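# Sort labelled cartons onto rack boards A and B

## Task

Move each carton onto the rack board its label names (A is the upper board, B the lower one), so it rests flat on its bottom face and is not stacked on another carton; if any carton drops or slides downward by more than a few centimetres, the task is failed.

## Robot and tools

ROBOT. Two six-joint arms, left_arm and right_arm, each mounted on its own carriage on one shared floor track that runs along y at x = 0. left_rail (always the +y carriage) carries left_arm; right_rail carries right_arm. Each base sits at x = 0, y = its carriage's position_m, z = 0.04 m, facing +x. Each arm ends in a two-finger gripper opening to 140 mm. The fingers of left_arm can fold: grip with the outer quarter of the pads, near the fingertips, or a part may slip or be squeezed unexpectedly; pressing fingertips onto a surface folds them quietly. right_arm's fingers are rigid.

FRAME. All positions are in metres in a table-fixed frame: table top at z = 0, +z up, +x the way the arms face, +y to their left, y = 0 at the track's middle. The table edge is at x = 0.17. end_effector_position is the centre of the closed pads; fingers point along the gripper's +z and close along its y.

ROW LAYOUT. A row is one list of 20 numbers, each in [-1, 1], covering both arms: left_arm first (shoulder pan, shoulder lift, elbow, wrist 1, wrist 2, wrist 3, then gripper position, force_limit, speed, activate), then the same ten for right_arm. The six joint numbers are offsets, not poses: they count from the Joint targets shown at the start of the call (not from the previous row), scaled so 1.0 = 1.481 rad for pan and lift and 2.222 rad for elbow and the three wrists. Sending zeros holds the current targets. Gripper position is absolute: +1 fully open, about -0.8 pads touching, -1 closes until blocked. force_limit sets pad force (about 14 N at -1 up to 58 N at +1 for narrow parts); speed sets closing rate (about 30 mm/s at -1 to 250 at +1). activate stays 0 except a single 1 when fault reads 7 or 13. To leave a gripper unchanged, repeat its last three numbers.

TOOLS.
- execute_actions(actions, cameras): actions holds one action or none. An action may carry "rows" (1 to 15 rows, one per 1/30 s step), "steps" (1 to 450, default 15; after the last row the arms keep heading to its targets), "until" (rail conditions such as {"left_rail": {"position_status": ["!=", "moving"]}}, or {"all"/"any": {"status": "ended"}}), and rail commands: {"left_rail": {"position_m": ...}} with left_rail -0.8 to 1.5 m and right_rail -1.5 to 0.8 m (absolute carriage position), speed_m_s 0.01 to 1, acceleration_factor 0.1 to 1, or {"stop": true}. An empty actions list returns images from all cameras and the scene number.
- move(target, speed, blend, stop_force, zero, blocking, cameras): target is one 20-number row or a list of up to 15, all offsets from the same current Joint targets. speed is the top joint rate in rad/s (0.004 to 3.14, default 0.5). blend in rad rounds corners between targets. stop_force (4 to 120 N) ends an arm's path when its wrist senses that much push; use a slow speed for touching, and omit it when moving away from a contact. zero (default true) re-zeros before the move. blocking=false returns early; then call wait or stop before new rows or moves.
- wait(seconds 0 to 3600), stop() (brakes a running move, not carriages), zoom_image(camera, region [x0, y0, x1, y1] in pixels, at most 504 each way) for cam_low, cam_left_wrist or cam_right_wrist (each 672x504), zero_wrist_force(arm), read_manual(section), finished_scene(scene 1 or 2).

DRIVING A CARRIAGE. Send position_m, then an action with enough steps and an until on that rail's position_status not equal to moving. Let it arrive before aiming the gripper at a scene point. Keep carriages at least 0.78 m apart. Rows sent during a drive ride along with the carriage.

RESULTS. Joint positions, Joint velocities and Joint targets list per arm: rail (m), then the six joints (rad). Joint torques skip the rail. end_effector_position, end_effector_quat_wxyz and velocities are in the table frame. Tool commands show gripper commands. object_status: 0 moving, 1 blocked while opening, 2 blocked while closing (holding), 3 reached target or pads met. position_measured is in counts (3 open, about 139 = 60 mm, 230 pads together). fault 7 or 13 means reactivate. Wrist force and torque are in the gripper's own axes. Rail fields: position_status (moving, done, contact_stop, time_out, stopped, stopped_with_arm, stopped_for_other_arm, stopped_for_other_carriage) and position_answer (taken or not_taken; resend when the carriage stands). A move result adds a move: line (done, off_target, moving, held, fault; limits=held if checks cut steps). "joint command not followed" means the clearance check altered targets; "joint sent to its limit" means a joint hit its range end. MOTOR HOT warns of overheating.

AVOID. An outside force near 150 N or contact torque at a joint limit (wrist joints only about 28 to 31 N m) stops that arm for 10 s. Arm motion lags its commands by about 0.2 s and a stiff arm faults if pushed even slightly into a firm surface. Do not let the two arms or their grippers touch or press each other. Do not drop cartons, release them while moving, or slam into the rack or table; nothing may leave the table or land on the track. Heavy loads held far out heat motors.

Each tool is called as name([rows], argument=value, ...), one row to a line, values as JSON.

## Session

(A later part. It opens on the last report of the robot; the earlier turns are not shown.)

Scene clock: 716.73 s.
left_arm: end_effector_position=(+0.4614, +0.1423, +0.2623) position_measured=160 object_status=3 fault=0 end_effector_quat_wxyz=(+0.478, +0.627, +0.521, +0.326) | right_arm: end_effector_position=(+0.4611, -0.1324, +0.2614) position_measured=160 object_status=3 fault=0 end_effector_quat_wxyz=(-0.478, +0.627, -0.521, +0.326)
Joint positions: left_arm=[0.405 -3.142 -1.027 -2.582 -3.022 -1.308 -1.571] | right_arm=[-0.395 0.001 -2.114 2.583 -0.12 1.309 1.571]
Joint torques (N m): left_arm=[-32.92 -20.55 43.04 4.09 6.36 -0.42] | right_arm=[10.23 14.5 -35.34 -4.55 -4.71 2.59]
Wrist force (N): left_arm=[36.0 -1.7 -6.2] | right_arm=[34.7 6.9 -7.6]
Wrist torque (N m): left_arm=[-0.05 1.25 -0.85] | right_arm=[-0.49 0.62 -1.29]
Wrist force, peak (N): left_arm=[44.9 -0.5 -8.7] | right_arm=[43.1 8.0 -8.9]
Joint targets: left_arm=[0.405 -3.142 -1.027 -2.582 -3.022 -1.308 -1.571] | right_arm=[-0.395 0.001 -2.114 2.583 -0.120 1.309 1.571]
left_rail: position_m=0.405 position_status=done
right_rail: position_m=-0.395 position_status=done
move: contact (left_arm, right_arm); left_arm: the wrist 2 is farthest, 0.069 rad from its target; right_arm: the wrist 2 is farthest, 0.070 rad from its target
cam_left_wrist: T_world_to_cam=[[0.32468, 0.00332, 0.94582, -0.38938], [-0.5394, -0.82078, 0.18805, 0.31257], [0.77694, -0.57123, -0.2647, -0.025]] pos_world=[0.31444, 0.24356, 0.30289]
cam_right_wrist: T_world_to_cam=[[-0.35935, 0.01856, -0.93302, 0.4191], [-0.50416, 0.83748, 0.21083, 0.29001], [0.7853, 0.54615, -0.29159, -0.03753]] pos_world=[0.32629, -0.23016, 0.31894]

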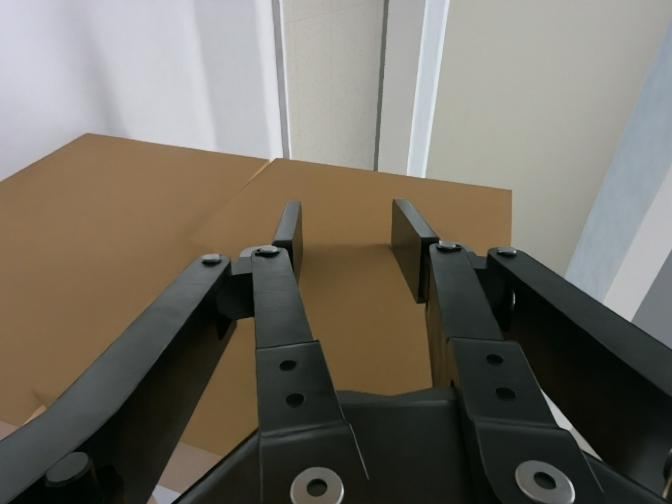

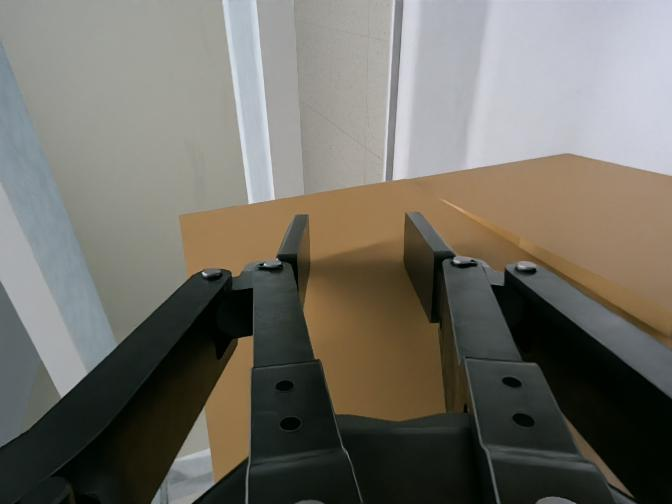

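move(target=[0, 0.02134, 0.01647, -0.0307, 0, 0, -0.25, 0.5, 0.5, 0, 0, -0.02134, -0.01647, 0.0307, 0, 0, -0.25, 0.5, 0.5, 0], speed=0.06, cameras=["cam_left_wrist", "cam_right_wrist"])

Scene clock: 727.50 s.
left_arm: end_effector_position=(+0.4614, +0.1423, +0.2873) position_measured=160 object_status=3 fault=0 end_effector_quat_wxyz=(+0.478, +0.627, +0.521, +0.326) | right_arm: end_effector_position=(+0.4612, -0.1324, +0.2864) position_measured=160 object_status=3 fault=0 end_effector_quat_wxyz=(-0.478, +0.627, -0.521, +0.326)
Joint positions: left_arm=[0.405 -3.142 -0.996 -2.546 -3.09 -1.308 -1.571] | right_arm=[-0.395 0.001 -2.145 2.547 -0.052 1.309 1.571]
Joint torques (N m): left_arm=[-27.7 18.83 61.51 -0.52 7.54 2.28] | right_arm=[11.73 -13.61 -58.9 -0.92 -6.06 2.58]
Wrist force (N): left_arm=[34.0 -4.4 -4.9] | right_arm=[34.8 15.5 -4.7]
Wrist torque (N m): left_arm=[0.11 1.25 -0.69] | right_arm=[-0.71 0.65 -1.27]
Wrist force, peak (N): left_arm=[36.4 -0.9 -6.7] | right_arm=[34.9 16.1 -4.3]
Joint targets: left_arm=[0.405 -3.142 -0.996 -2.546 -3.090 -1.308 -1.571] | right_arm=[-0.395 0.001 -2.145 2.547 -0.052 1.309 1.571]
left_rail: position_m=0.405 position_status=done
right_rail: position_m=-0.395 position_status=done
move: done
cam_left_wrist: T_world_to_cam=[[0.32468, 0.00332, 0.94582, -0.41302], [-0.5394, -0.82078, 0.18805, 0.30786], [0.77694, -0.57123, -0.2647, -0.01838]] pos_world=[0.31444, 0.24356, 0.32789]
cam_right_wrist: T_world_to_cam=[[-0.35935, 0.01856, -0.93302, 0.44243], [-0.50416, 0.83748, 0.21083, 0.28474], [0.7853, 0.54615, -0.29159, -0.03024]] pos_world=[0.32629, -0.23016, 0.34394]

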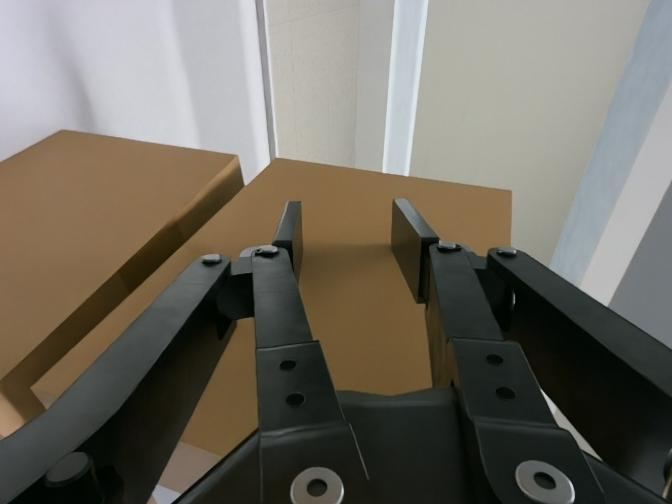

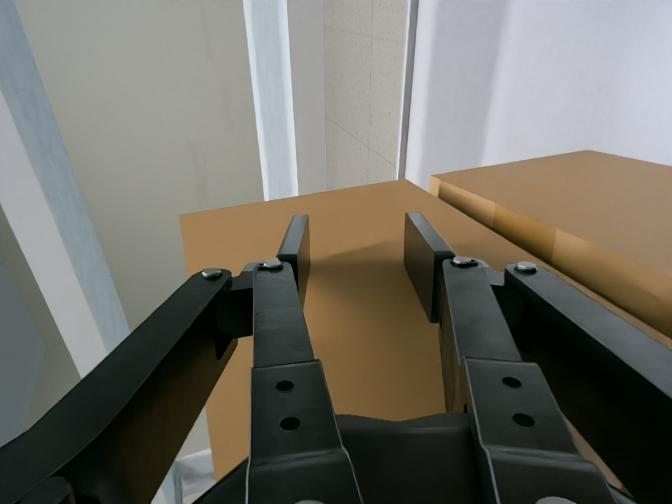

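move([
  [0, -0.04658, 0.07819, -0.04714, 0, 0, -0.25, 0.5, 0.5, 0, 0, 0.04658, -0.07819, 0.04714, 0, 0, -0.25, 0.5, 0.5, 0],
  [0, -0.18787, 0.13064, -0.00542, 0, 0, -0.25, 0.5, 0.5, 0, 0, 0.18787, -0.13064, 0.00542, 0, 0, -0.25, 0.5, 0.5, 0],
  [0, -0.3094, 0.19231, 0.01392, 0, 0, -0.25, 0.5, 0.5, 0, 0, 0.3094, -0.19231, -0.01392, 0, 0, -0.25, 0.5, 0.5, 0],
], speed=0.15, blend=[0.03, 0.03, 0], cameras=["cam_left_wrist", "cam_right_wrist"])

Scene clock: 750.30 s.
left_arm: end_effector_position=(+0.7160, +0.1423, +0.3655) position_measured=160 object_status=3 fault=0 end_effector_quat_wxyz=(+0.478, +0.627, +0.521, +0.326) | right_arm: end_effector_position=(+0.7158, -0.1322, +0.3645) position_measured=160 object_status=3 fault=0 end_effector_quat_wxyz=(-0.478, +0.627, -0.521, +0.326)
Joint positions: left_arm=[0.405 -3.142 -1.454 -2.119 -3.059 -1.308 -1.571] | right_arm=[-0.395 0.001 -1.687 2.12 -0.083 1.309 1.571]
Joint torques (N m): left_arm=[-11.23 20.39 62.5 6.44 9.02 2.62] | right_arm=[10.63 -34.46 -57.07 -11.29 -12.49 2.85]
Wrist force (N): left_arm=[29.0 -4.7 -3.9] | right_arm=[29.9 15.8 -2.8]
Wrist torque (N m): left_arm=[0.12 1.11 -0.64] | right_arm=[-0.56 0.47 -1.22]
Wrist force, peak (N): left_arm=[34.0 -4.8 -5.9] | right_arm=[35.1 16.8 -5.2]
Joint targets: left_arm=[0.405 -3.142 -1.454 -2.118 -3.059 -1.308 -1.571] | right_arm=[-0.395 0.001 -1.687 2.119 -0.083 1.309 1.571]
left_rail: position_m=0.405 position_status=done
right_rail: position_m=-0.395 position_status=done
move: done
cam_left_wrist: T_world_to_cam=[[0.32473, 0.0034, 0.9458, -0.56969], [-0.53937, -0.82078, 0.18814, 0.43044], [0.77694, -0.57123, -0.2647, -0.19549]] pos_world=[0.56905, 0.24356, 0.40609]
cam_right_wrist: T_world_to_cam=[[-0.35938, 0.01854, -0.93301, 0.60679], [-0.5042, 0.83745, 0.21085, 0.39656], [0.78526, 0.54619, -0.29162, -0.20741]] pos_world=[0.58089, -0.23006, 0.42204]

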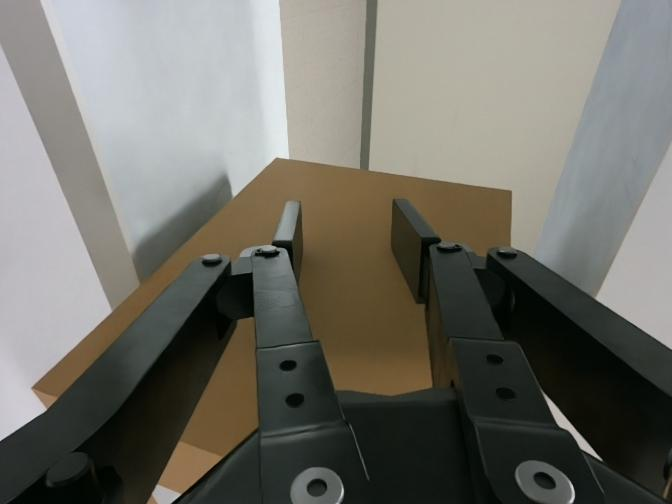

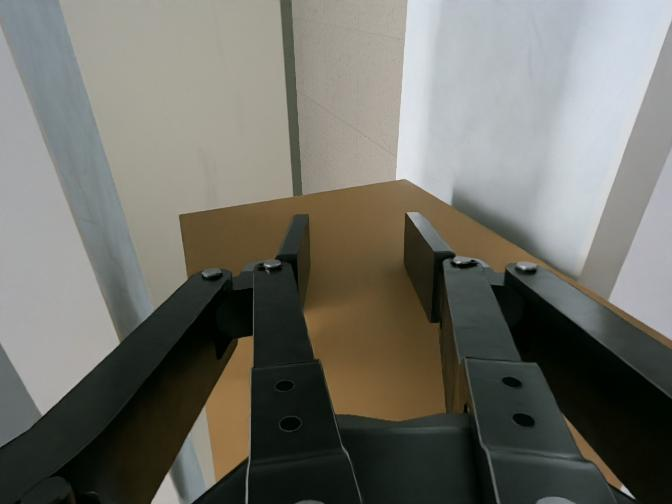

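move(target=[0, -0.02007, -0.01826, 0.03164, 0, 0, -0.25, 0.5, 0.5, 0, 0, 0.02007, 0.01826, -0.03164, 0, 0, -0.25, 0.5, 0.5, 0], speed=0.02, stop_force=8, cameras=["cam_left_wrist", "cam_right_wrist"])

Scene clock: 766.77 s.
left_arm: end_effector_position=(+0.7165, +0.1423, +0.3404) position_measured=160 object_status=3 fault=0 end_effector_quat_wxyz=(+0.478, +0.627, +0.521, +0.326) | right_arm: end_effector_position=(+0.7162, -0.1322, +0.3407) position_measured=160 object_status=3 fault=0 end_effector_quat_wxyz=(-0.478, +0.627, -0.521, +0.326)
Joint positions: left_arm=[0.405 -3.142 -1.476 -2.148 -3.007 -1.308 -1.571] | right_arm=[-0.395 0.001 -1.666 2.148 -0.133 1.309 1.571]
Joint torques (N m): left_arm=[-32.19 61.12 56.4 -1.26 10.5 2.46] | right_arm=[11.52 -53.52 -52.3 -0.6 -15.56 2.94]
Wrist force (N): left_arm=[30.6 -0.6 -4.5] | right_arm=[31.4 11.2 -4.3]
Wrist torque (N m): left_arm=[0.08 1.15 -0.93] | right_arm=[-0.50 0.51 -1.28]
Wrist force, peak (N): left_arm=[32.7 -0.5 -5.4] | right_arm=[30.0 16.0 -2.4]
Joint targets: left_arm=[0.405 -3.142 -1.476 -2.148 -3.007 -1.308 -1.571] | right_arm=[-0.395 0.001 -1.666 2.148 -0.133 1.309 1.571]
left_rail: position_m=0.405 position_status=done
right_rail: position_m=-0.395 position_status=done
move: contact (left_arm, right_arm); left_arm: the wrist 1 is farthest, 0.019 rad from its target; right_arm: the wrist 1 is farthest, 0.021 rad from its target
cam_left_wrist: T_world_to_cam=[[0.32444, 0.00335, 0.9459, -0.54594], [-0.53943, -0.82079, 0.18793, 0.43549], [0.77702, -0.57122, -0.26449, -0.20258]] pos_world=[0.56944, 0.24356, 0.38099]
cam_right_wrist: T_world_to_cam=[[-0.35926, 0.01858, -0.93305, 0.5846], [-0.50418, 0.83747, 0.21081, 0.40181], [0.78532, 0.54617, -0.2915, -0.21479]] pos_world=[0.58129, -0.23006, 0.39814]

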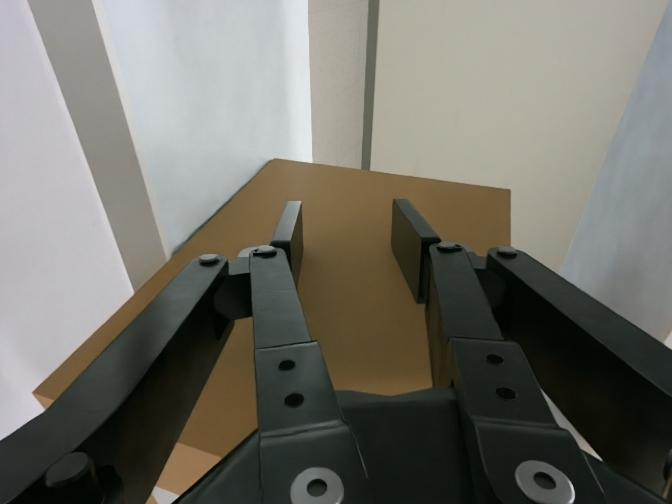

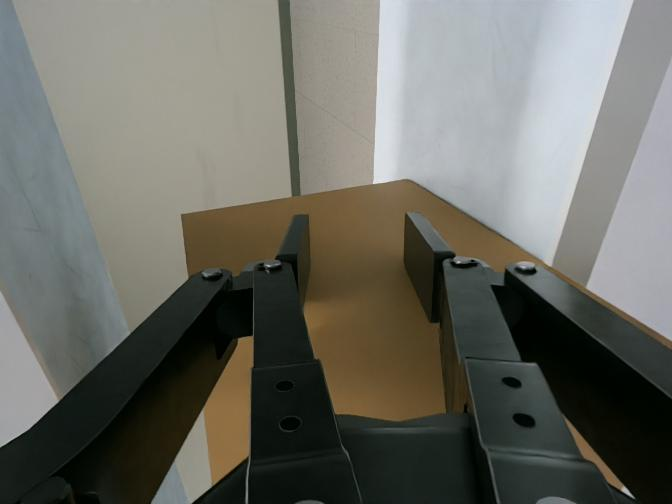

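move(target=[0, 0, 0, 0, -0.05, 0, -0.25, 0.5, 0.5, 0, 0, 0, 0, 0, 0.05, 0, -0.25, 0.5, 0.5, 0], speed=0.1, cameras=["cam_left_wrist", "cam_right_wrist", "cam_low"])

Scene clock: 775.77 s.
left_arm: end_effector_position=(+0.7238, +0.1792, +0.3378) position_measured=160 object_status=3 fault=0 end_effector_quat_wxyz=(+0.449, +0.608, +0.547, +0.360) | right_arm: end_effector_position=(+0.7235, -0.1692, +0.3380) position_measured=160 object_status=3 fault=0 end_effector_quat_wxyz=(-0.448, +0.608, -0.547, +0.360)
Joint positions: left_arm=[0.405 -3.142 -1.476 -2.148 -3.007 -1.419 -1.571] | right_arm=[-0.395 0.001 -1.666 2.148 -0.133 1.42 1.571]
Joint torques (N m): left_arm=[11.8 50.53 51.1 0.08 -1.65 2.36] | right_arm=[7.29 -25.81 -29.57 -4.78 3.55 2.74]
Wrist force (N): left_arm=[0.2 -0.2 -0.1] | right_arm=[-0.3 4.0 1.2]
Wrist torque (N m): left_arm=[0.03 0.05 -0.23] | right_arm=[0.32 -0.07 -0.41]
Wrist force, peak (N): left_arm=[31.0 -0.6 -4.2] | right_arm=[31.9 11.1 -4.6]
Joint targets: left_arm=[0.405 -3.142 -1.476 -2.148 -3.007 -1.419 -1.571] | right_arm=[-0.395 0.001 -1.666 2.148 -0.133 1.420 1.571]
left_rail: position_m=0.405 position_status=done
right_rail: position_m=-0.395 position_status=done
move: done
cam_left_wrist: T_world_to_cam=[[0.32423, 0.00139, 0.94598, -0.5455], [-0.45072, -0.87897, 0.15578, 0.42731], [0.8317, -0.47688, -0.28436, -0.2376]] pos_world=[0.56708, 0.26304, 0.3819]
cam_right_wrist: T_world_to_cam=[[-0.35716, 0.02048, -0.93382, 0.58455], [-0.41393, 0.89276, 0.17789, 0.39211], [0.83732, 0.45007, -0.31038, -0.24866]] pos_world=[0.57929, -0.25011, 0.39893]

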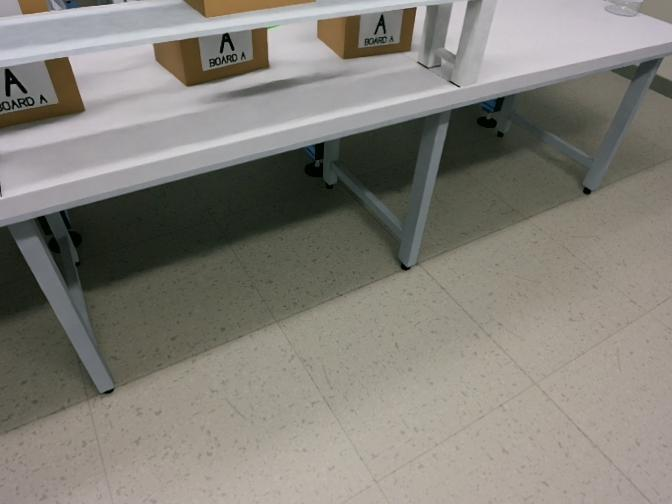

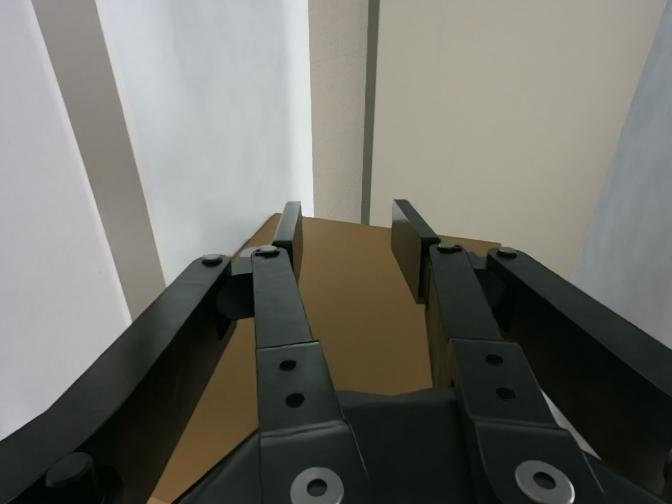

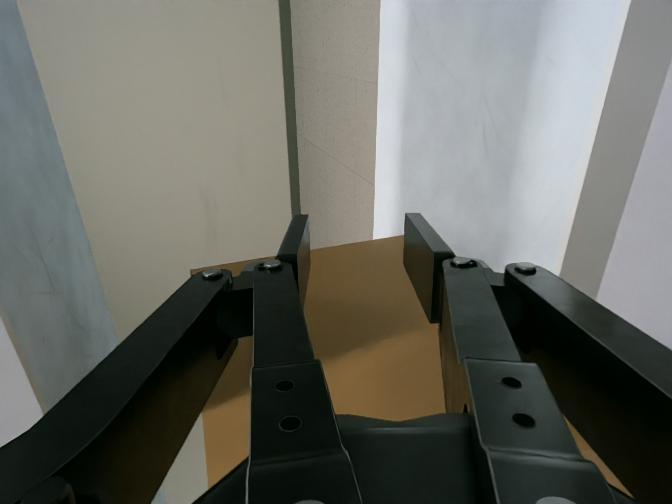

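move([
  [0, 0.20757, -0.09389, -0.04449, 0, 0, -0.25, 0.5, 0.5, 0, 0, -0.20757, 0.09389, 0.04449, 0, 0, -0.25, 0.5, 0.5, 0],
  [0, 0.13799, -0.10136, 0.00936, 0.09415, 0, -1, 0.5, 0.5, 0, 0, -0.13799, 0.10136, -0.00936, -0.09415, 0, -1, 0.5, 0.5, 0],
], speed=0.3, cameras=["cam_left_wrist", "cam_right_wrist"])

Scene clock: 808.77 s.
left_arm: end_effector_position=(+0.5786, +0.1105, +0.3090) position_measured=235 object_status=3 fault=0 end_effector_quat_wxyz=(+0.503, +0.642, +0.497, +0.295) | right_arm: end_effector_position=(+0.5784, -0.1005, +0.3091) position_measured=234 object_status=3 fault=0 end_effector_quat_wxyz=(-0.503, +0.643, -0.497, +0.295)
Joint positions: left_arm=[0.405 -3.142 -1.272 -2.373 -2.986 -1.21 -1.571] | right_arm=[-0.395 0.001 -1.87 2.373 -0.153 1.211 1.571]
Joint torques (N m): left_arm=[9.84 -5.34 33.5 4.47 3.03 2.29] | right_arm=[-9.73 -3.73 -30.12 -5.02 -3.48 2.91]
Wrist force (N): left_arm=[0.4 0.1 -0.3] | right_arm=[-0.3 3.9 1.4]
Wrist torque (N m): left_arm=[0.12 0.03 -0.24] | right_arm=[0.29 0.00 -0.45]
Wrist force, peak (N): left_arm=[-0.2 -2.0 -1.5] | right_arm=[-0.4 4.9 0.2]
Joint targets: left_arm=[0.405 -3.142 -1.272 -2.373 -2.986 -1.210 -1.571] | right_arm=[-0.395 0.001 -1.870 2.373 -0.153 1.211 1.571]
left_rail: position_m=0.405 position_status=done
right_rail: position_m=-0.395 position_status=done
move: done
cam_left_wrist: T_world_to_cam=[[0.32491, 0.0051, 0.94573, -0.47183], [-0.61237, -0.76092, 0.21449, 0.36829], [0.72072, -0.64883, -0.24411, -0.08715]] pos_world=[0.44164, 0.2261, 0.34596]
cam_right_wrist: T_world_to_cam=[[-0.36082, 0.01667, -0.93249, 0.50569], [-0.57883, 0.77997, 0.23792, 0.34142], [0.73128, 0.6256, -0.27178, -0.09995]] pos_world=[0.45318, -0.21219, 0.36316]

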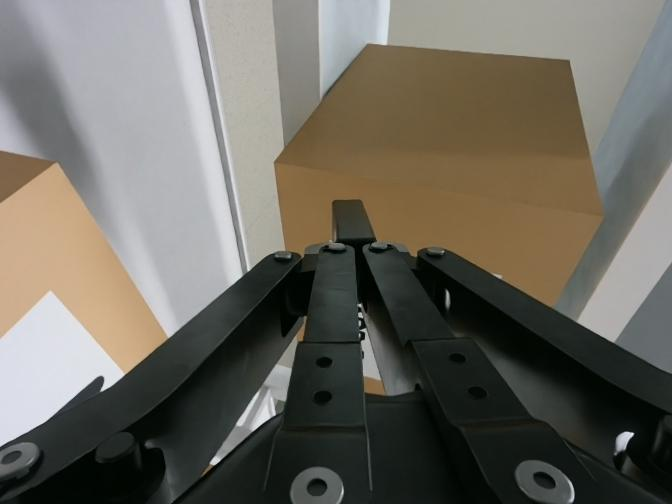

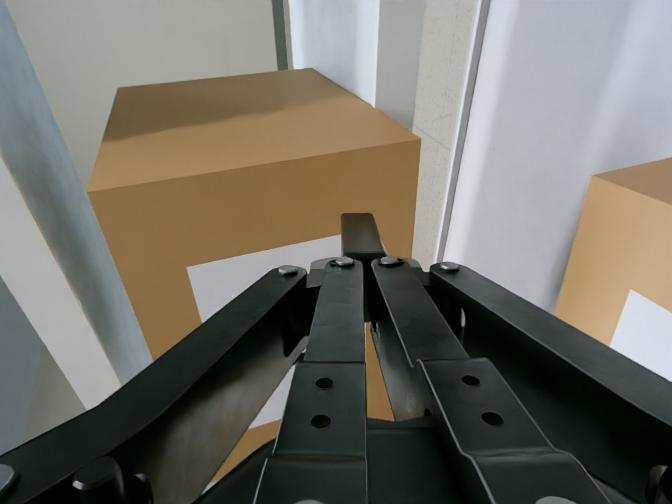

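move(target=[0, -0.09546, 0.0458, 0.01783, 0, 0, -1, 0.5, 0.5, 0, 0, 0.09546, -0.0458, -0.01783, 0, 0, -1, 0.5, 0.5, 0], speed=0.06, stop_force=30, cameras=["cam_left_wrist", "cam_right_wrist"])

Scene clock: 818.23 s.
left_arm: end_effector_position=(+0.6516, +0.1105, +0.3090) position_measured=235 object_status=3 fault=0 end_effector_quat_wxyz=(+0.503, +0.642, +0.497, +0.295) | right_arm: end_effector_position=(+0.6514, -0.1005, +0.3092) position_measured=234 object_status=3 fault=0 end_effector_quat_wxyz=(-0.503, +0.643, -0.497, +0.295)
Joint positions: left_arm=[0.405 -3.142 -1.413 -2.272 -2.947 -1.21 -1.571] | right_arm=[-0.395 0.001 -1.729 2.271 -0.193 1.211 1.571]
Joint torques (N m): left_arm=[9.9 7.57 54.93 4.58 -1.95 2.34] | right_arm=[-14.19 -13.49 -44.1 -5 -2.5 2.37]
Wrist force (N): left_arm=[-1.0 0.1 -4.3] | right_arm=[-1.7 2.9 -3.0]
Wrist torque (N m): left_arm=[-0.07 0.05 -0.22] | right_arm=[0.29 0.02 -0.47]
Wrist force, peak (N): left_arm=[0.1 -1.2 -7.1] | right_arm=[-0.5 6.5 0.2]
Joint targets: left_arm=[0.405 -3.142 -1.413 -2.272 -2.947 -1.210 -1.571] | right_arm=[-0.395 0.001 -1.729 2.271 -0.193 1.211 1.571]
left_rail: position_m=0.405 position_status=done
right_rail: position_m=-0.395 position_status=done
move: done
cam_left_wrist: T_world_to_cam=[[0.32491, 0.0051, 0.94573, -0.49542], [-0.61243, -0.76087, 0.21451, 0.41296], [0.72067, -0.64889, -0.24409, -0.13968]] pos_world=[0.51454, 0.2261, 0.34586]
cam_right_wrist: T_world_to_cam=[[-0.36089, 0.01661, -0.93246, 0.53204], [-0.57882, 0.77998, 0.23791, 0.38359], [0.73125, 0.62558, -0.27187, -0.15336]] pos_world=[0.52618, -0.21209, 0.36315]

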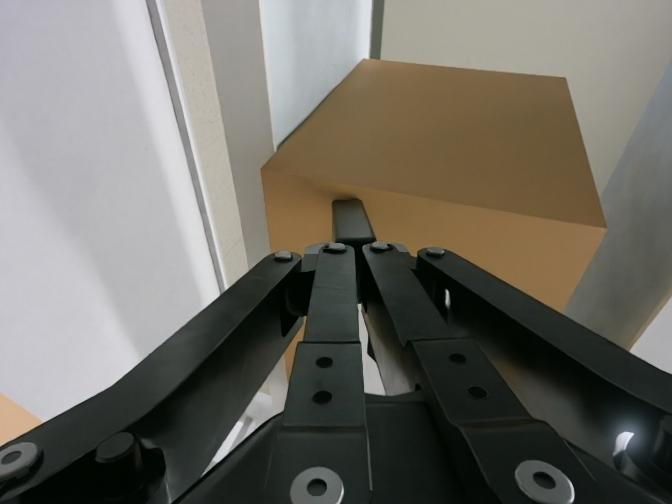

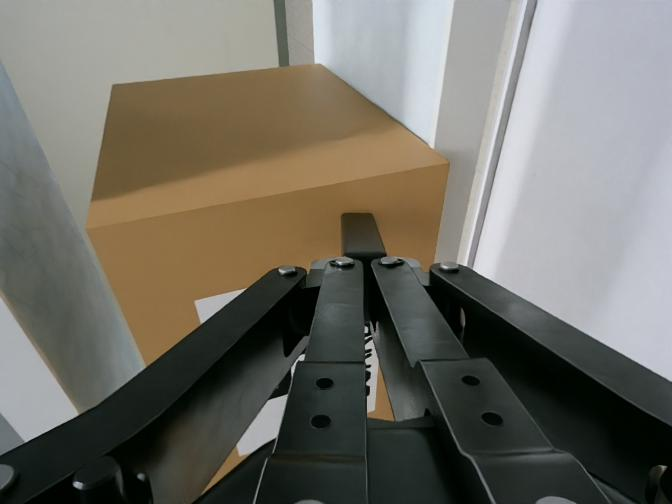

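move([
  [0, 0.17244, 0.02594, -0.33728, -0.11692, 0, -1, 0.5, 0.5, 0, 0, -0.17244, -0.02594, 0.33728, 0.11692, 0, -1, 0.5, 0.5, 0],
  [0, 0.17244, 0.02594, -0.33728, -0.11692, 0, -0.25, 0.5, 0.5, 0, 0, -0.17244, -0.02594, 0.33728, 0.11692, 0, -0.25, 0.5, 0.5, 0],
  [0, 0.00977, -0.10302, -0.0999, -0.11692, 0, -0.25, 0.5, 0.5, 0, 0, -0.00977, 0.10302, 0.0999, 0.11692, 0, -0.25, 0.5, 0.5, 0],
], speed=0.4, cameras=["cam_left_wrist", "cam_right_wrist"])

Scene clock: 848.03 s.
left_arm: end_effector_position=(+0.4653, +0.1964, +0.1074) position_measured=160 object_status=3 fault=0 end_effector_quat_wxyz=(+0.304, +0.666, +0.639, +0.237) | right_arm: end_effector_position=(+0.4650, -0.1865, +0.1076) position_measured=160 object_status=3 fault=0 end_effector_quat_wxyz=(-0.303, +0.666, -0.639, +0.237)
Joint positions: left_arm=[0.405 -3.142 -1.398 -2.5 -3.169 -1.469 -1.571] | right_arm=[-0.395 0 -1.744 2.5 0.029 1.47 1.571]
Joint torques (N m): left_arm=[8.7 -1.16 23.76 1.67 -1.46 2.29] | right_arm=[0 -5.45 -21.96 -1.97 1.84 2.35]
Wrist force (N): left_arm=[-0.1 -0.4 -0.2] | right_arm=[0.0 3.2 0.9]
Wrist torque (N m): left_arm=[0.00 0.06 -0.17] | right_arm=[0.33 -0.01 -0.28]
Wrist force, peak (N): left_arm=[-1.4 1.2 -5.1] | right_arm=[0.3 4.8 1.6]
Joint targets: left_arm=[0.405 -3.142 -1.399 -2.501 -3.169 -1.469 -1.571] | right_arm=[-0.395 0.001 -1.743 2.500 0.029 1.470 1.571]
left_rail: position_m=0.405 position_status=done
right_rail: position_m=-0.395 position_status=done
move: done
cam_left_wrist: T_world_to_cam=[[0.6937, 0.00042, 0.72026, -0.3912], [-0.31064, -0.90204, 0.29971, 0.28567], [0.64983, -0.43165, -0.62562, 0.03242]] pos_world=[0.33905, 0.27185, 0.21643]
cam_right_wrist: T_world_to_cam=[[-0.71762, 0.0211, -0.69611, 0.41956], [-0.26755, 0.91448, 0.30353, 0.26408], [0.64299, 0.40407, -0.65061, 0.02247]] pos_world=[0.35729, -0.25943, 0.22652]

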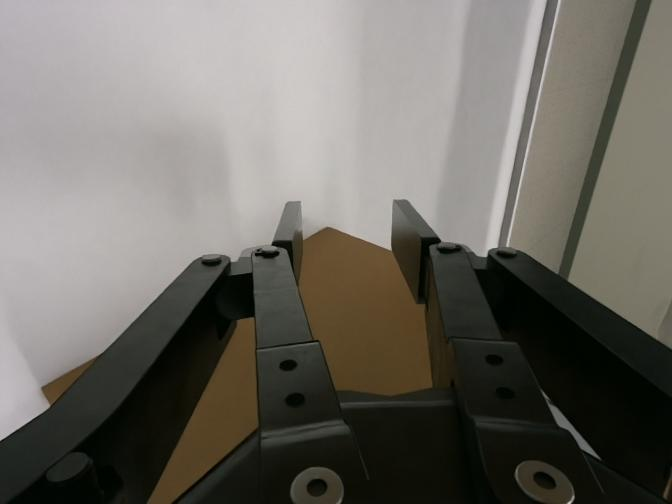

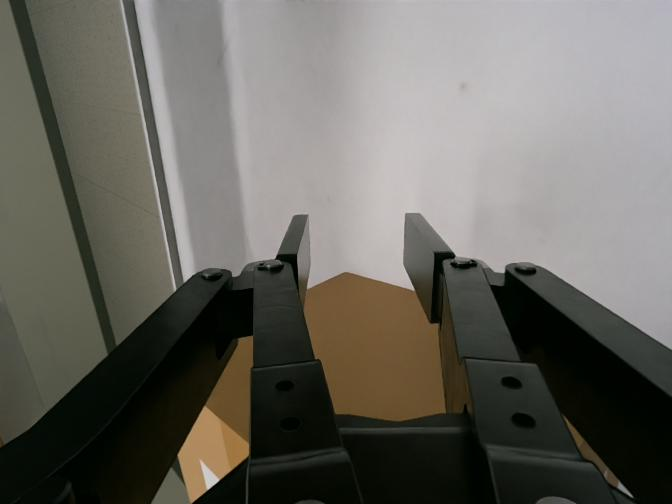

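move(target=[0, 0, 0, 0, 0.1, 0, -0.25, 0.5, 0.5, 0, 0, 0, 0, 0, -0.1, 0, -0.25, 0.5, 0.5, 0], speed=0.05, stop_force=38)

Scene clock: 855.50 s.
left_arm: end_effector_position=(+0.4584, +0.1435, +0.1142) position_measured=160 object_status=3 fault=0 end_effector_quat_wxyz=(+0.353, +0.683, +0.613, +0.184) | right_arm: end_effector_position=(+0.4582, -0.1338, +0.1142) position_measured=160 object_status=3 fault=0 end_effector_quat_wxyz=(-0.352, +0.683, -0.613, +0.184)
Joint positions: left_arm=[0.405 -3.141 -1.399 -2.501 -3.169 -1.311 -1.571] | right_arm=[-0.395 0.001 -1.743 2.5 0.029 1.313 1.571]
Joint torques (N m): left_arm=[-26.74 1.57 28.21 -5.23 5.96 1.91] | right_arm=[11.67 -11.19 -34.37 -1.69 -4.43 2.17]
Wrist force (N): left_arm=[33.6 0.7 -1.6] | right_arm=[32.3 8.1 -7.9]
Wrist torque (N m): left_arm=[0.02 1.31 -1.14] | right_arm=[-0.03 0.75 -1.28]
Wrist force, peak (N): left_arm=[42.6 2.5 -3.8] | right_arm=[44.4 8.3 -11.4]
Joint targets: left_arm=[0.405 -3.142 -1.399 -2.501 -3.169 -1.311 -1.571] | right_arm=[-0.395 0.001 -1.743 2.500 0.029 1.313 1.571]
left_rail: position_m=0.405 position_status=done
right_rail: position_m=-0.395 position_status=done
move: contact (left_arm, right_arm); left_arm: the wrist 2 is farthest, 0.064 rad from its target; right_arm: the wrist 2 is farthest, 0.065 rad from its target

move([
  [0, 0.15947, 0.121, -0.22729, 0, 0, -0.25, 0.5, 0.5, 0, 0, -0.15947, -0.121, 0.22729, 0, 0, -0.25, 0.5, 0.5, 0],
  [0, 0.17903, 0.25664, -0.37597, 0, 0, -0.25, 0.5, 0.5, 0, 0, -0.17903, -0.25664, 0.37597, 0, 0, -0.25, 0.5, 0.5, 0],
  [0, 0.13632, 0.36075, -0.45161, 0, 0, -0.25, 0.5, 0.5, 0, 0, -0.13632, -0.36075, 0.45161, 0, 0, -0.25, 0.5, 0.5, 0],
], speed=0.18, blend=[0.03, 0.05, 0], cameras=["cam_left_wrist", "cam_right_wrist"])

Scene clock: 885.43 s.
left_arm: end_effector_position=(+0.4786, +0.1435, +0.6126) position_measured=160 object_status=3 fault=0 end_effector_quat_wxyz=(+0.353, +0.683, +0.613, +0.184) | right_arm: end_effector_position=(+0.4780, -0.1338, +0.6128) position_measured=160 object_status=3 fault=0 end_effector_quat_wxyz=(-0.352, +0.683, -0.613, +0.184)
Joint positions: left_arm=[0.405 -3.142 -1.197 -1.699 -4.172 -1.311 -1.571] | right_arm=[-0.395 0.001 -1.945 1.699 1.032 1.313 1.571]
Joint torques (N m): left_arm=[6.81 -8.18 58.38 -3.6 -1.31 1.89] | right_arm=[10.54 1.99 -47.33 4.94 2.45 2.17]
Wrist force (N): left_arm=[0.0 0.1 0.0] | right_arm=[1.7 3.2 1.0]
Wrist torque (N m): left_arm=[0.13 0.09 -0.20] | right_arm=[0.34 -0.42 -0.38]
Wrist force, peak (N): left_arm=[34.4 -1.3 -0.7] | right_arm=[32.6 12.9 -0.5]
Joint targets: left_arm=[0.405 -3.142 -1.197 -1.699 -4.172 -1.311 -1.571] | right_arm=[-0.395 0.001 -1.945 1.699 1.032 1.313 1.571]
left_rail: position_m=0.405 position_status=done
right_rail: position_m=-0.395 position_status=done
move: done
cam_left_wrist: T_world_to_cam=[[0.69389, 0.00332, 0.72008, -0.76474], [-0.40734, -0.82281, 0.39632, 0.06638], [0.5938, -0.56831, -0.56958, 0.32904]] pos_world=[0.3623, 0.24416, 0.71178]
cam_right_wrist: T_world_to_cam=[[-0.71989, 0.01848, -0.69384, 0.77871], [-0.36523, 0.83997, 0.40131, 0.04284], [0.59022, 0.54231, -0.59794, 0.33303]] pos_world=[0.37968, -0.23098, 0.72223]

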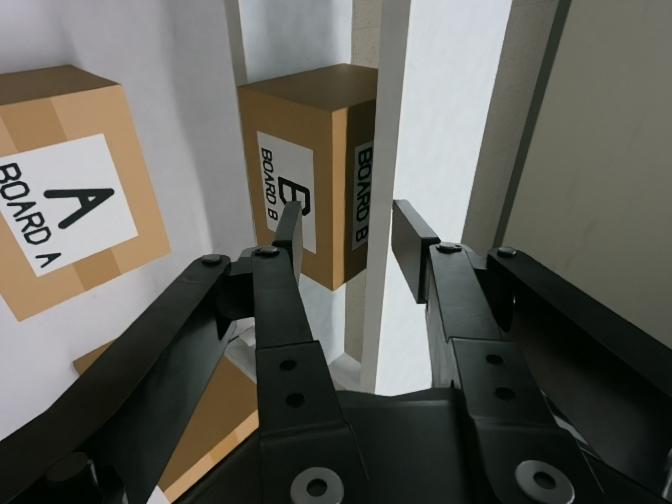

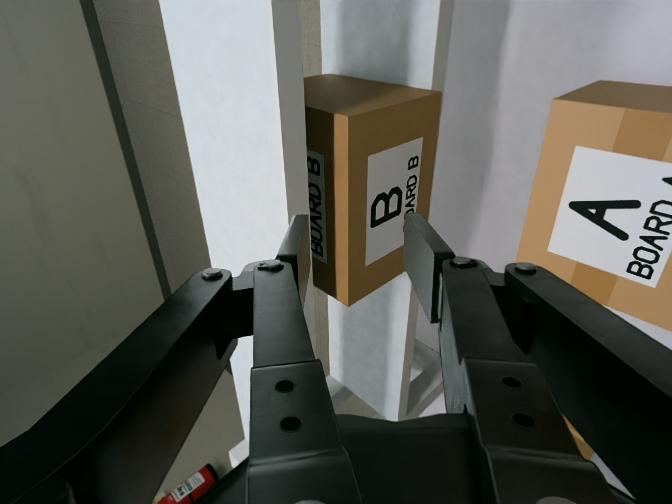

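move([
  [0, 0.05915, -0.2281, 0.18894, -0.0711, 0, -0.25, 0.5, 0.5, 0, 0, -0.05915, 0.2281, -0.18894, 0.0711, 0, -0.25, 0.5, 0.5, 0],
  [0, -0.10804, -0.3738, 0.44608, -0.0711, 0, -0.25, 0.5, 0.5, 0, 0, 0.10804, 0.3738, -0.44608, 0.0711, 0, -0.25, 0.5, 0.5, 0],
], speed=0.4, cameras=["cam_left_wrist", "cam_right_wrist"])

move(target=[0, 0, 0, 0, 0.1, 0, -0.25, 0.5, 0.5, 0, 0, 0, 0, 0, -0.1, 0, -0.25, 0.5, 0.5, 0], speed=0.05, stop_force=58)

Scene clock: 935.33 s.
left_arm: end_effector_position=(+0.4453, +0.1964, +0.1080) position_measured=160 object_status=3 fault=0 end_effector_quat_wxyz=(+0.304, +0.666, +0.639, +0.237) | right_arm: end_effector_position=(+0.4451, -0.1867, +0.1081) position_measured=160 object_status=3 fault=0 end_effector_quat_wxyz=(-0.303, +0.666, -0.639, +0.238)
Joint positions: left_arm=[0.405 -3.142 -1.357 -2.53 -3.181 -1.469 -1.571] | right_arm=[-0.395 0.001 -1.785 2.529 0.041 1.471 1.571]
Joint torques (N m): left_arm=[10.23 -7.12 22.51 1.79 -2.12 2.33] | right_arm=[8.84 -1.55 -21.12 -2.06 2.03 2.46]
Wrist force (N): left_arm=[-0.1 -0.2 -0.2] | right_arm=[2.2 2.6 0.9]
Wrist torque (N m): left_arm=[0.07 0.07 -0.17] | right_arm=[0.18 -0.50 -0.29]
Wrist force, peak (N): left_arm=[0.1 -3.1 -0.5] | right_arm=[2.4 5.8 1.3]
Joint targets: left_arm=[0.405 -3.142 -1.357 -2.530 -3.181 -1.469 -1.571] | right_arm=[-0.395 0.001 -1.785 2.529 0.041 1.471 1.571]
left_rail: position_m=0.405 position_status=done
right_rail: position_m=-0.395 position_status=done
move: done
cam_left_wrist: T_world_to_cam=[[0.69327, 0.00049, 0.72068, -0.37766], [-0.31087, -0.90198, 0.29966, 0.27938], [0.65018, -0.43178, -0.62516, 0.04555]] pos_world=[0.31905, 0.27185, 0.21693]
cam_right_wrist: T_world_to_cam=[[-0.71724, 0.02111, -0.69651, 0.40552], [-0.26724, 0.91478, 0.30292, 0.25878], [0.64355, 0.4034, -0.65047, 0.03531]] pos_world=[0.33729, -0.25954, 0.22702]

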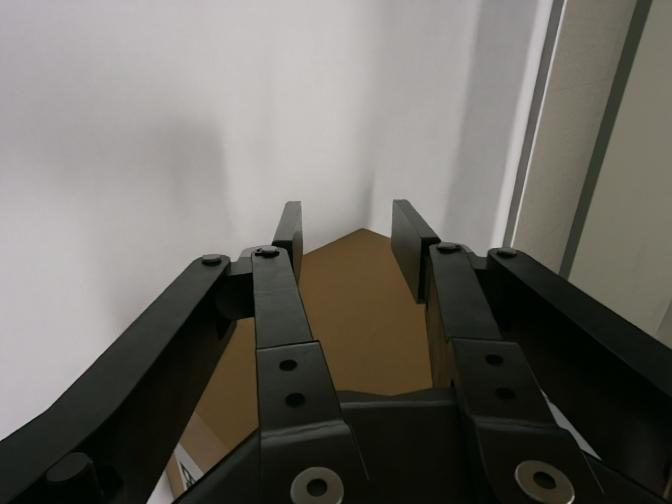

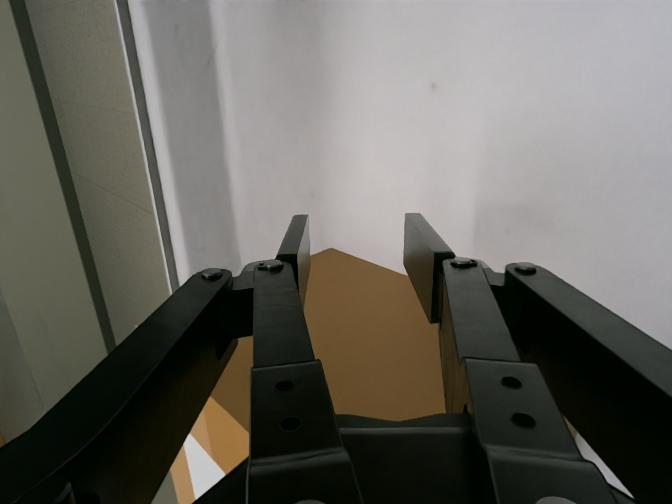

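Scene clock: 940.13 s.
left_arm: end_effector_position=(+0.4378, +0.1402, +0.1153) position_measured=160 object_status=3 fault=0 end_effector_quat_wxyz=(+0.356, +0.683, +0.611, +0.181) | right_arm: end_effector_position=(+0.4376, -0.1306, +0.1154) position_measured=160 object_status=3 fault=0 end_effector_quat_wxyz=(-0.355, +0.684, -0.611, +0.181)
Joint positions: left_arm=[0.405 -3.141 -1.357 -2.53 -3.181 -1.301 -1.571] | right_arm=[-0.395 0 -1.785 2.529 0.041 1.303 1.571]
Joint torques (N m): left_arm=[-43.24 -0.18 30.7 1.32 12.53 2.21] | right_arm=[31.98 -7 -27.77 -1.49 -10.39 2.29]
Wrist force (N): left_arm=[59.4 -5.2 -10.1] | right_arm=[61.8 10.5 -9.3]
Wrist torque (N m): left_arm=[0.13 2.03 -0.37] | right_arm=[0.08 0.88 -0.82]
Wrist force, peak (N): left_arm=[66.8 -4.5 -12.3] | right_arm=[69.3 10.2 -9.0]
Joint targets: left_arm=[0.405 -3.141 -1.357 -2.530 -3.181 -1.301 -1.571] | right_arm=[-0.395 0.001 -1.785 2.529 0.041 1.303 1.571]
left_rail: position_m=0.405 position_status=done
right_rail: position_m=-0.395 position_status=done
move: contact (left_arm, right_arm); left_arm: the wrist 2 is farthest, 0.054 rad from its target; right_arm: the wrist 2 is farthest, 0.054 rad from its target

move(target=[0, 0.02478, 0.00967, -0.02619, 0, 0, -0.25, 0.5, 0.5, 0, 0, -0.02478, -0.00967, 0.02619, 0, 0, -0.25, 0.5, 0.5, 0], speed=0.04, cameras=["cam_left_wrist", "cam_right_wrist"])

Scene clock: 948.03 s.
left_arm: end_effector_position=(+0.4378, +0.1402, +0.1351) position_measured=160 object_status=3 fault=0 end_effector_quat_wxyz=(+0.356, +0.683, +0.611, +0.181) | right_arm: end_effector_position=(+0.4375, -0.1306, +0.1352) position_measured=160 object_status=3 fault=0 end_effector_quat_wxyz=(-0.355, +0.684, -0.611, +0.181)
Joint positions: left_arm=[0.405 -3.141 -1.32 -2.508 -3.239 -1.301 -1.571] | right_arm=[-0.395 0.001 -1.822 2.508 0.099 1.303 1.571]
Joint torques (N m): left_arm=[-40.66 39.78 55.89 -2 17.38 2.38] | right_arm=[37.8 -28.51 -43.52 3.36 -11.79 2.25]
Wrist force (N): left_arm=[59.1 -7.4 -9.2] | right_arm=[62.1 9.6 -7.3]
Wrist torque (N m): left_arm=[0.56 2.07 -0.11] | right_arm=[0.11 0.94 -0.49]
Wrist force, peak (N): left_arm=[59.9 -5.4 -9.6] | right_arm=[62.4 10.3 -9.0]
Joint targets: left_arm=[0.405 -3.141 -1.320 -2.508 -3.239 -1.301 -1.571] | right_arm=[-0.395 0.001 -1.822 2.508 0.099 1.303 1.571]
left_rail: position_m=0.405 position_status=done
right_rail: position_m=-0.395 position_status=done
move: done
cam_left_wrist: T_world_to_cam=[[0.69358, 0.00358, 0.72038, -0.39246], [-0.4133, -0.81706, 0.40199, 0.23728], [0.59003, -0.57654, -0.56521, 0.08167]] pos_world=[0.32209, 0.24236, 0.2335]
cam_right_wrist: T_world_to_cam=[[-0.71974, 0.01831, -0.69401, 0.41818], [-0.37122, 0.83459, 0.407, 0.21815], [0.58666, 0.55056, -0.59389, 0.0716]] pos_world=[0.33996, -0.22914, 0.24396]

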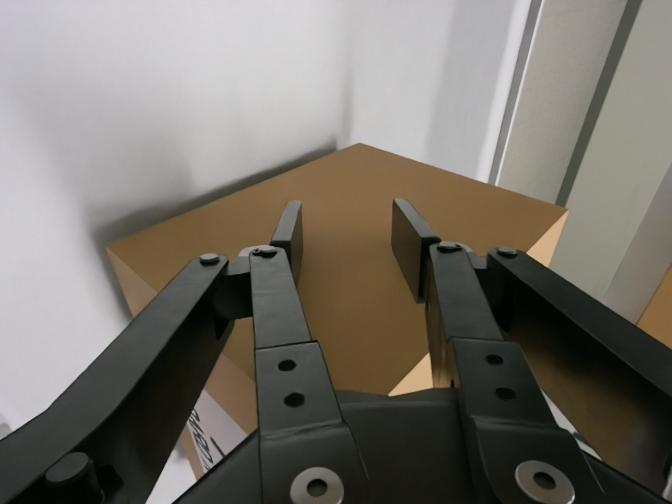

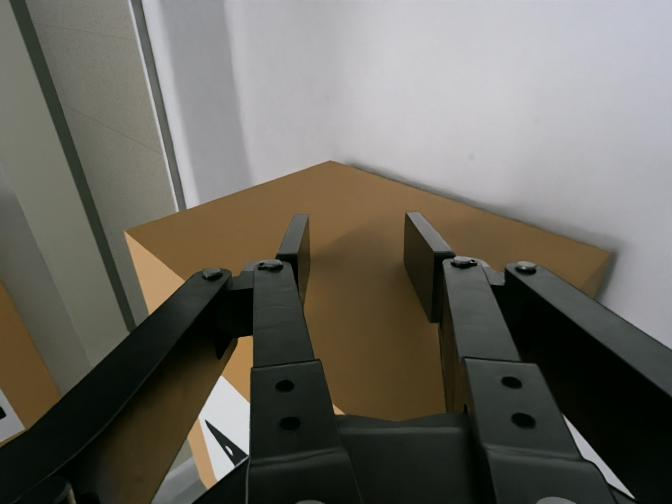

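move([
  [0, 0.10665, 0.12469, -0.19577, 0, 0, -0.25, 0.5, 0.5, 0, 0, -0.10665, -0.12469, 0.19577, 0, 0, -0.25, 0.5, 0.5, 0],
  [0, 0.12621, 0.26033, -0.34445, 0, 0, -0.25, 0.5, 0.5, 0, 0, -0.12621, -0.26033, 0.34445, 0, 0, -0.25, 0.5, 0.5, 0],
  [0, 0.0835, 0.36444, -0.4201, 0, 0, -0.25, 0.5, 0.5, 0, 0, -0.0835, -0.36444, 0.4201, 0, 0, -0.25, 0.5, 0.5, 0],
  [0, -0.07022, 0.44762, -0.40082, 0, 0, -0.25, 0.5, 0.5, 0, 0, 0.07022, -0.44762, 0.40082, 0, 0, -0.25, 0.5, 0.5, 0],
  [0, -0.23399, 0.55375, -0.39779, 0, 0, -0.25, 0.5, 0.5, 0, 0, 0.23399, -0.55375, 0.39779, 0, 0, -0.25, 0.5, 0.5, 0],
], speed=0.2, blend=[0.04, 0.05, 0.05, 0.05, 0], cameras=["cam_left_wrist", "cam_right_wrist"])

Scene clock: 986.47 s.
left_arm: end_effector_position=(+0.7667, +0.1403, +0.6259) position_measured=160 object_status=3 fault=0 end_effector_quat_wxyz=(+0.356, +0.683, +0.611, +0.181) | right_arm: end_effector_position=(+0.7660, -0.1304, +0.6262) position_measured=160 object_status=3 fault=0 end_effector_quat_wxyz=(-0.355, +0.684, -0.611, +0.181)
Joint positions: left_arm=[0.405 -3.141 -1.666 -1.278 -4.123 -1.301 -1.571] | right_arm=[-0.395 0.001 -1.476 1.278 0.983 1.303 1.571]
Joint torques (N m): left_arm=[-30.47 40.79 67.35 4.27 28.63 2.37] | right_arm=[37.65 -53.21 -53.15 -2.07 -15.37 2.44]
Wrist force (N): left_arm=[51.6 -7.7 -5.8] | right_arm=[54.1 10.1 -4.6]
Wrist torque (N m): left_arm=[0.58 1.79 -0.05] | right_arm=[0.15 0.80 -0.42]
Wrist force, peak (N): left_arm=[60.5 -7.6 -8.2] | right_arm=[63.5 10.4 -7.0]
Joint targets: left_arm=[0.405 -3.141 -1.667 -1.278 -4.123 -1.301 -1.571] | right_arm=[-0.395 0.001 -1.475 1.277 0.983 1.303 1.571]
left_rail: position_m=0.405 position_status=done
right_rail: position_m=-0.395 position_status=done
move: done
cam_left_wrist: T_world_to_cam=[[0.69358, 0.00358, 0.72038, -0.97414], [-0.4133, -0.81706, 0.40199, 0.176], [0.59003, -0.57654, -0.56521, 0.16507]] pos_world=[0.65099, 0.24246, 0.7243]
cam_right_wrist: T_world_to_cam=[[-0.71974, 0.01831, -0.69401, 0.99523], [-0.37122, 0.83459, 0.407, 0.14009], [0.58666, 0.55056, -0.59389, 0.17037]] pos_world=[0.66836, -0.22894, 0.73486]

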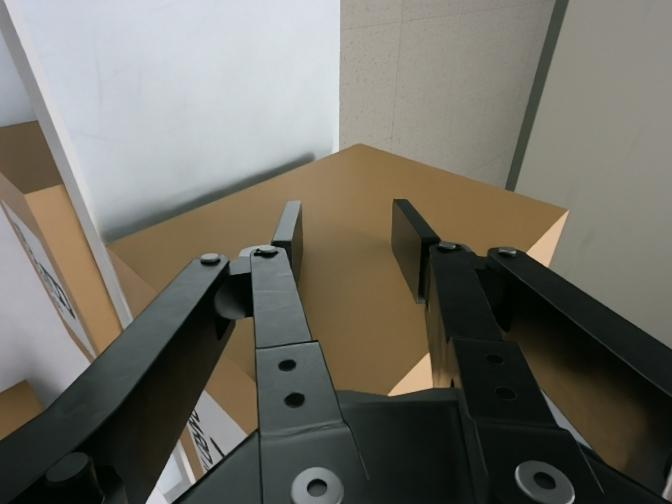

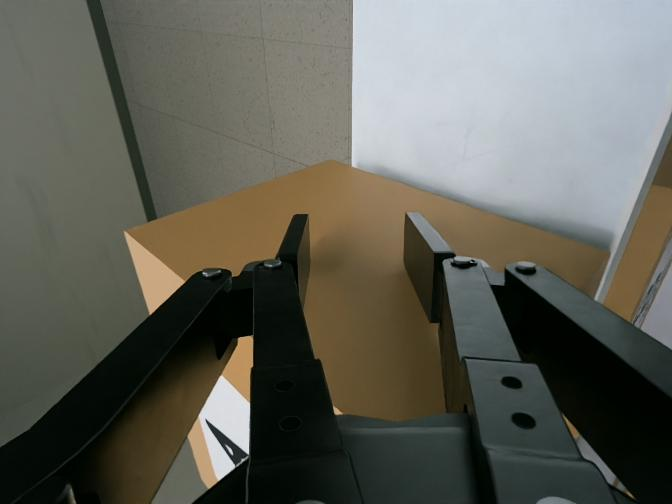

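move(target=[0, 0.00764, -0.03906, 0.03396, 0, 0, -0.25, 0.5, 0.5, 0, 0, -0.00764, 0.03906, -0.03396, 0, 0, -0.25, 0.5, 0.5, 0], speed=0.05, stop_force=9)

Scene clock: 997.93 s.
left_arm: end_effector_position=(+0.7672, +0.1403, +0.5993) position_measured=160 object_status=3 fault=0 end_effector_quat_wxyz=(+0.356, +0.683, +0.611, +0.181) | right_arm: end_effector_position=(+0.7665, -0.1304, +0.6007) position_measured=160 object_status=3 fault=0 end_effector_quat_wxyz=(-0.355, +0.684, -0.611, +0.181)
Joint positions: left_arm=[0.405 -3.141 -1.659 -1.333 -4.075 -1.301 -1.571] | right_arm=[-0.395 0.001 -1.482 1.33 0.937 1.303 1.571]
Joint torques (N m): left_arm=[-52.91 44.72 67.41 -1.52 24.25 2.2] | right_arm=[37.83 -51.17 -54.04 2.05 -16.29 2.28]
Wrist force (N): left_arm=[53.3 -7.4 -6.1] | right_arm=[55.7 10.3 -5.3]
Wrist torque (N m): left_arm=[0.53 1.83 -0.09] | right_arm=[0.09 0.83 -0.48]
Wrist force, peak (N): left_arm=[50.5 1.7 -22.7] | right_arm=[55.8 10.2 -4.9]
Joint targets: left_arm=[0.405 -3.141 -1.659 -1.333 -4.075 -1.301 -1.571] | right_arm=[-0.395 0.001 -1.482 1.330 0.937 1.303 1.571]
left_rail: position_m=0.405 position_status=done
right_rail: position_m=-0.395 position_status=done
move: contact (left_arm, right_arm); left_arm: the elbow is farthest, 0.032 rad from its target; right_arm: the elbow is farthest, 0.034 rad from its target

move(target=[0, 0, 0, 0, -0.0765, 0, -0.25, 0.5, 0.5, 0, 0, 0, 0, 0, 0.0765, 0, -0.25, 0.5, 0.5, 0], speed=0.1, cameras=["cam_left_wrist", "cam_right_wrist", "cam_low"])

Scene clock: 1007.30 s.
left_arm: end_effector_position=(+0.7747, +0.1971, +0.5918) position_measured=160 object_status=3 fault=0 end_effector_quat_wxyz=(+0.303, +0.666, +0.639, +0.238) | right_arm: end_effector_position=(+0.7740, -0.1872, +0.5933) position_measured=160 object_status=3 fault=0 end_effector_quat_wxyz=(-0.302, +0.666, -0.639, +0.238)
Joint positions: left_arm=[0.405 -3.141 -1.659 -1.333 -4.075 -1.471 -1.571] | right_arm=[-0.395 0.001 -1.482 1.33 0.937 1.473 1.571]
Joint torques (N m): left_arm=[13.55 46.48 37.09 -0.9 -1.95 2.38] | right_arm=[-15.1 -53.64 -32.29 2.24 3.51 2.25]
Wrist force (N): left_arm=[0.3 0.0 0.0] | right_arm=[3.6 7.7 1.7]
Wrist torque (N m): left_arm=[0.10 0.01 -0.17] | right_arm=[1.36 -0.83 -0.30]
Wrist force, peak (N): left_arm=[53.5 -7.8 -6.1] | right_arm=[56.0 10.0 -5.4]
Joint targets: left_arm=[0.405 -3.141 -1.659 -1.333 -4.075 -1.471 -1.571] | right_arm=[-0.395 0.001 -1.482 1.330 0.937 1.473 1.571]
left_rail: position_m=0.405 position_status=done
right_rail: position_m=-0.395 position_status=done
move: done
cam_left_wrist: T_world_to_cam=[[0.69325, 0.00055, 0.7207, -0.95471], [-0.30975, -0.90271, 0.29863, 0.2373], [0.65074, -0.43026, -0.62563, 0.13368]] pos_world=[0.64836, 0.27225, 0.70083]
cam_right_wrist: T_world_to_cam=[[-0.71732, 0.02115, -0.69643, 0.97937], [-0.2659, 0.91558, 0.30168, 0.20004], [0.64401, 0.40158, -0.65114, 0.13915]] pos_world=[0.66609, -0.25974, 0.71232]

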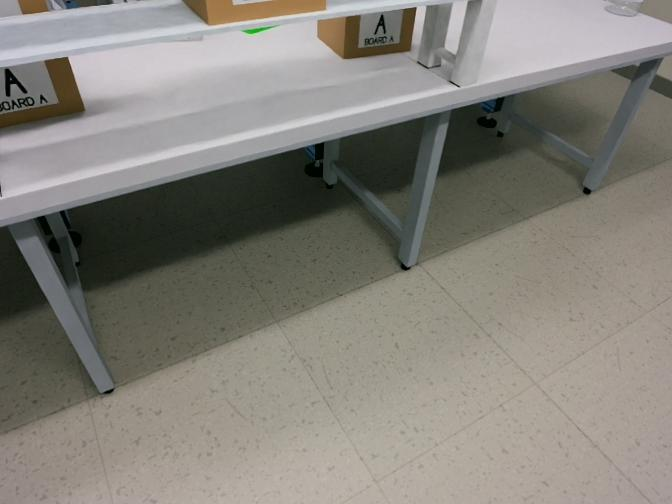

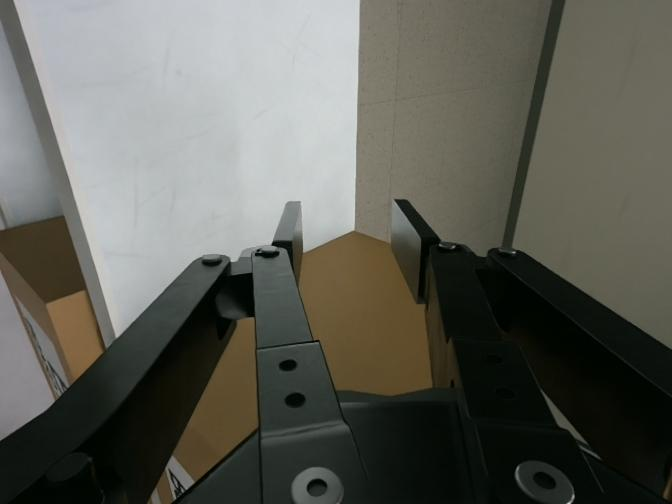

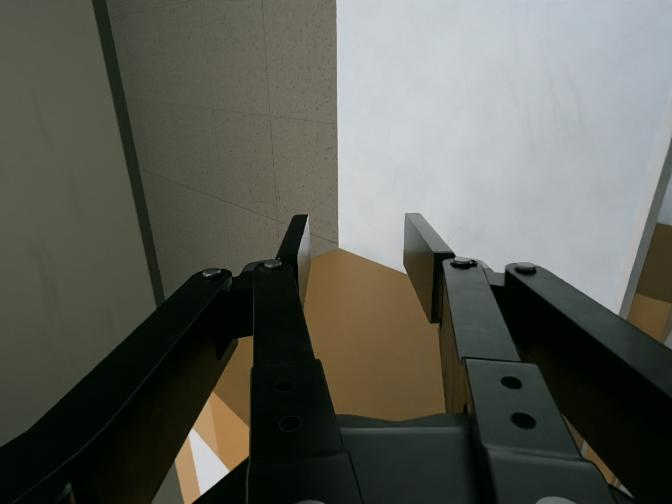

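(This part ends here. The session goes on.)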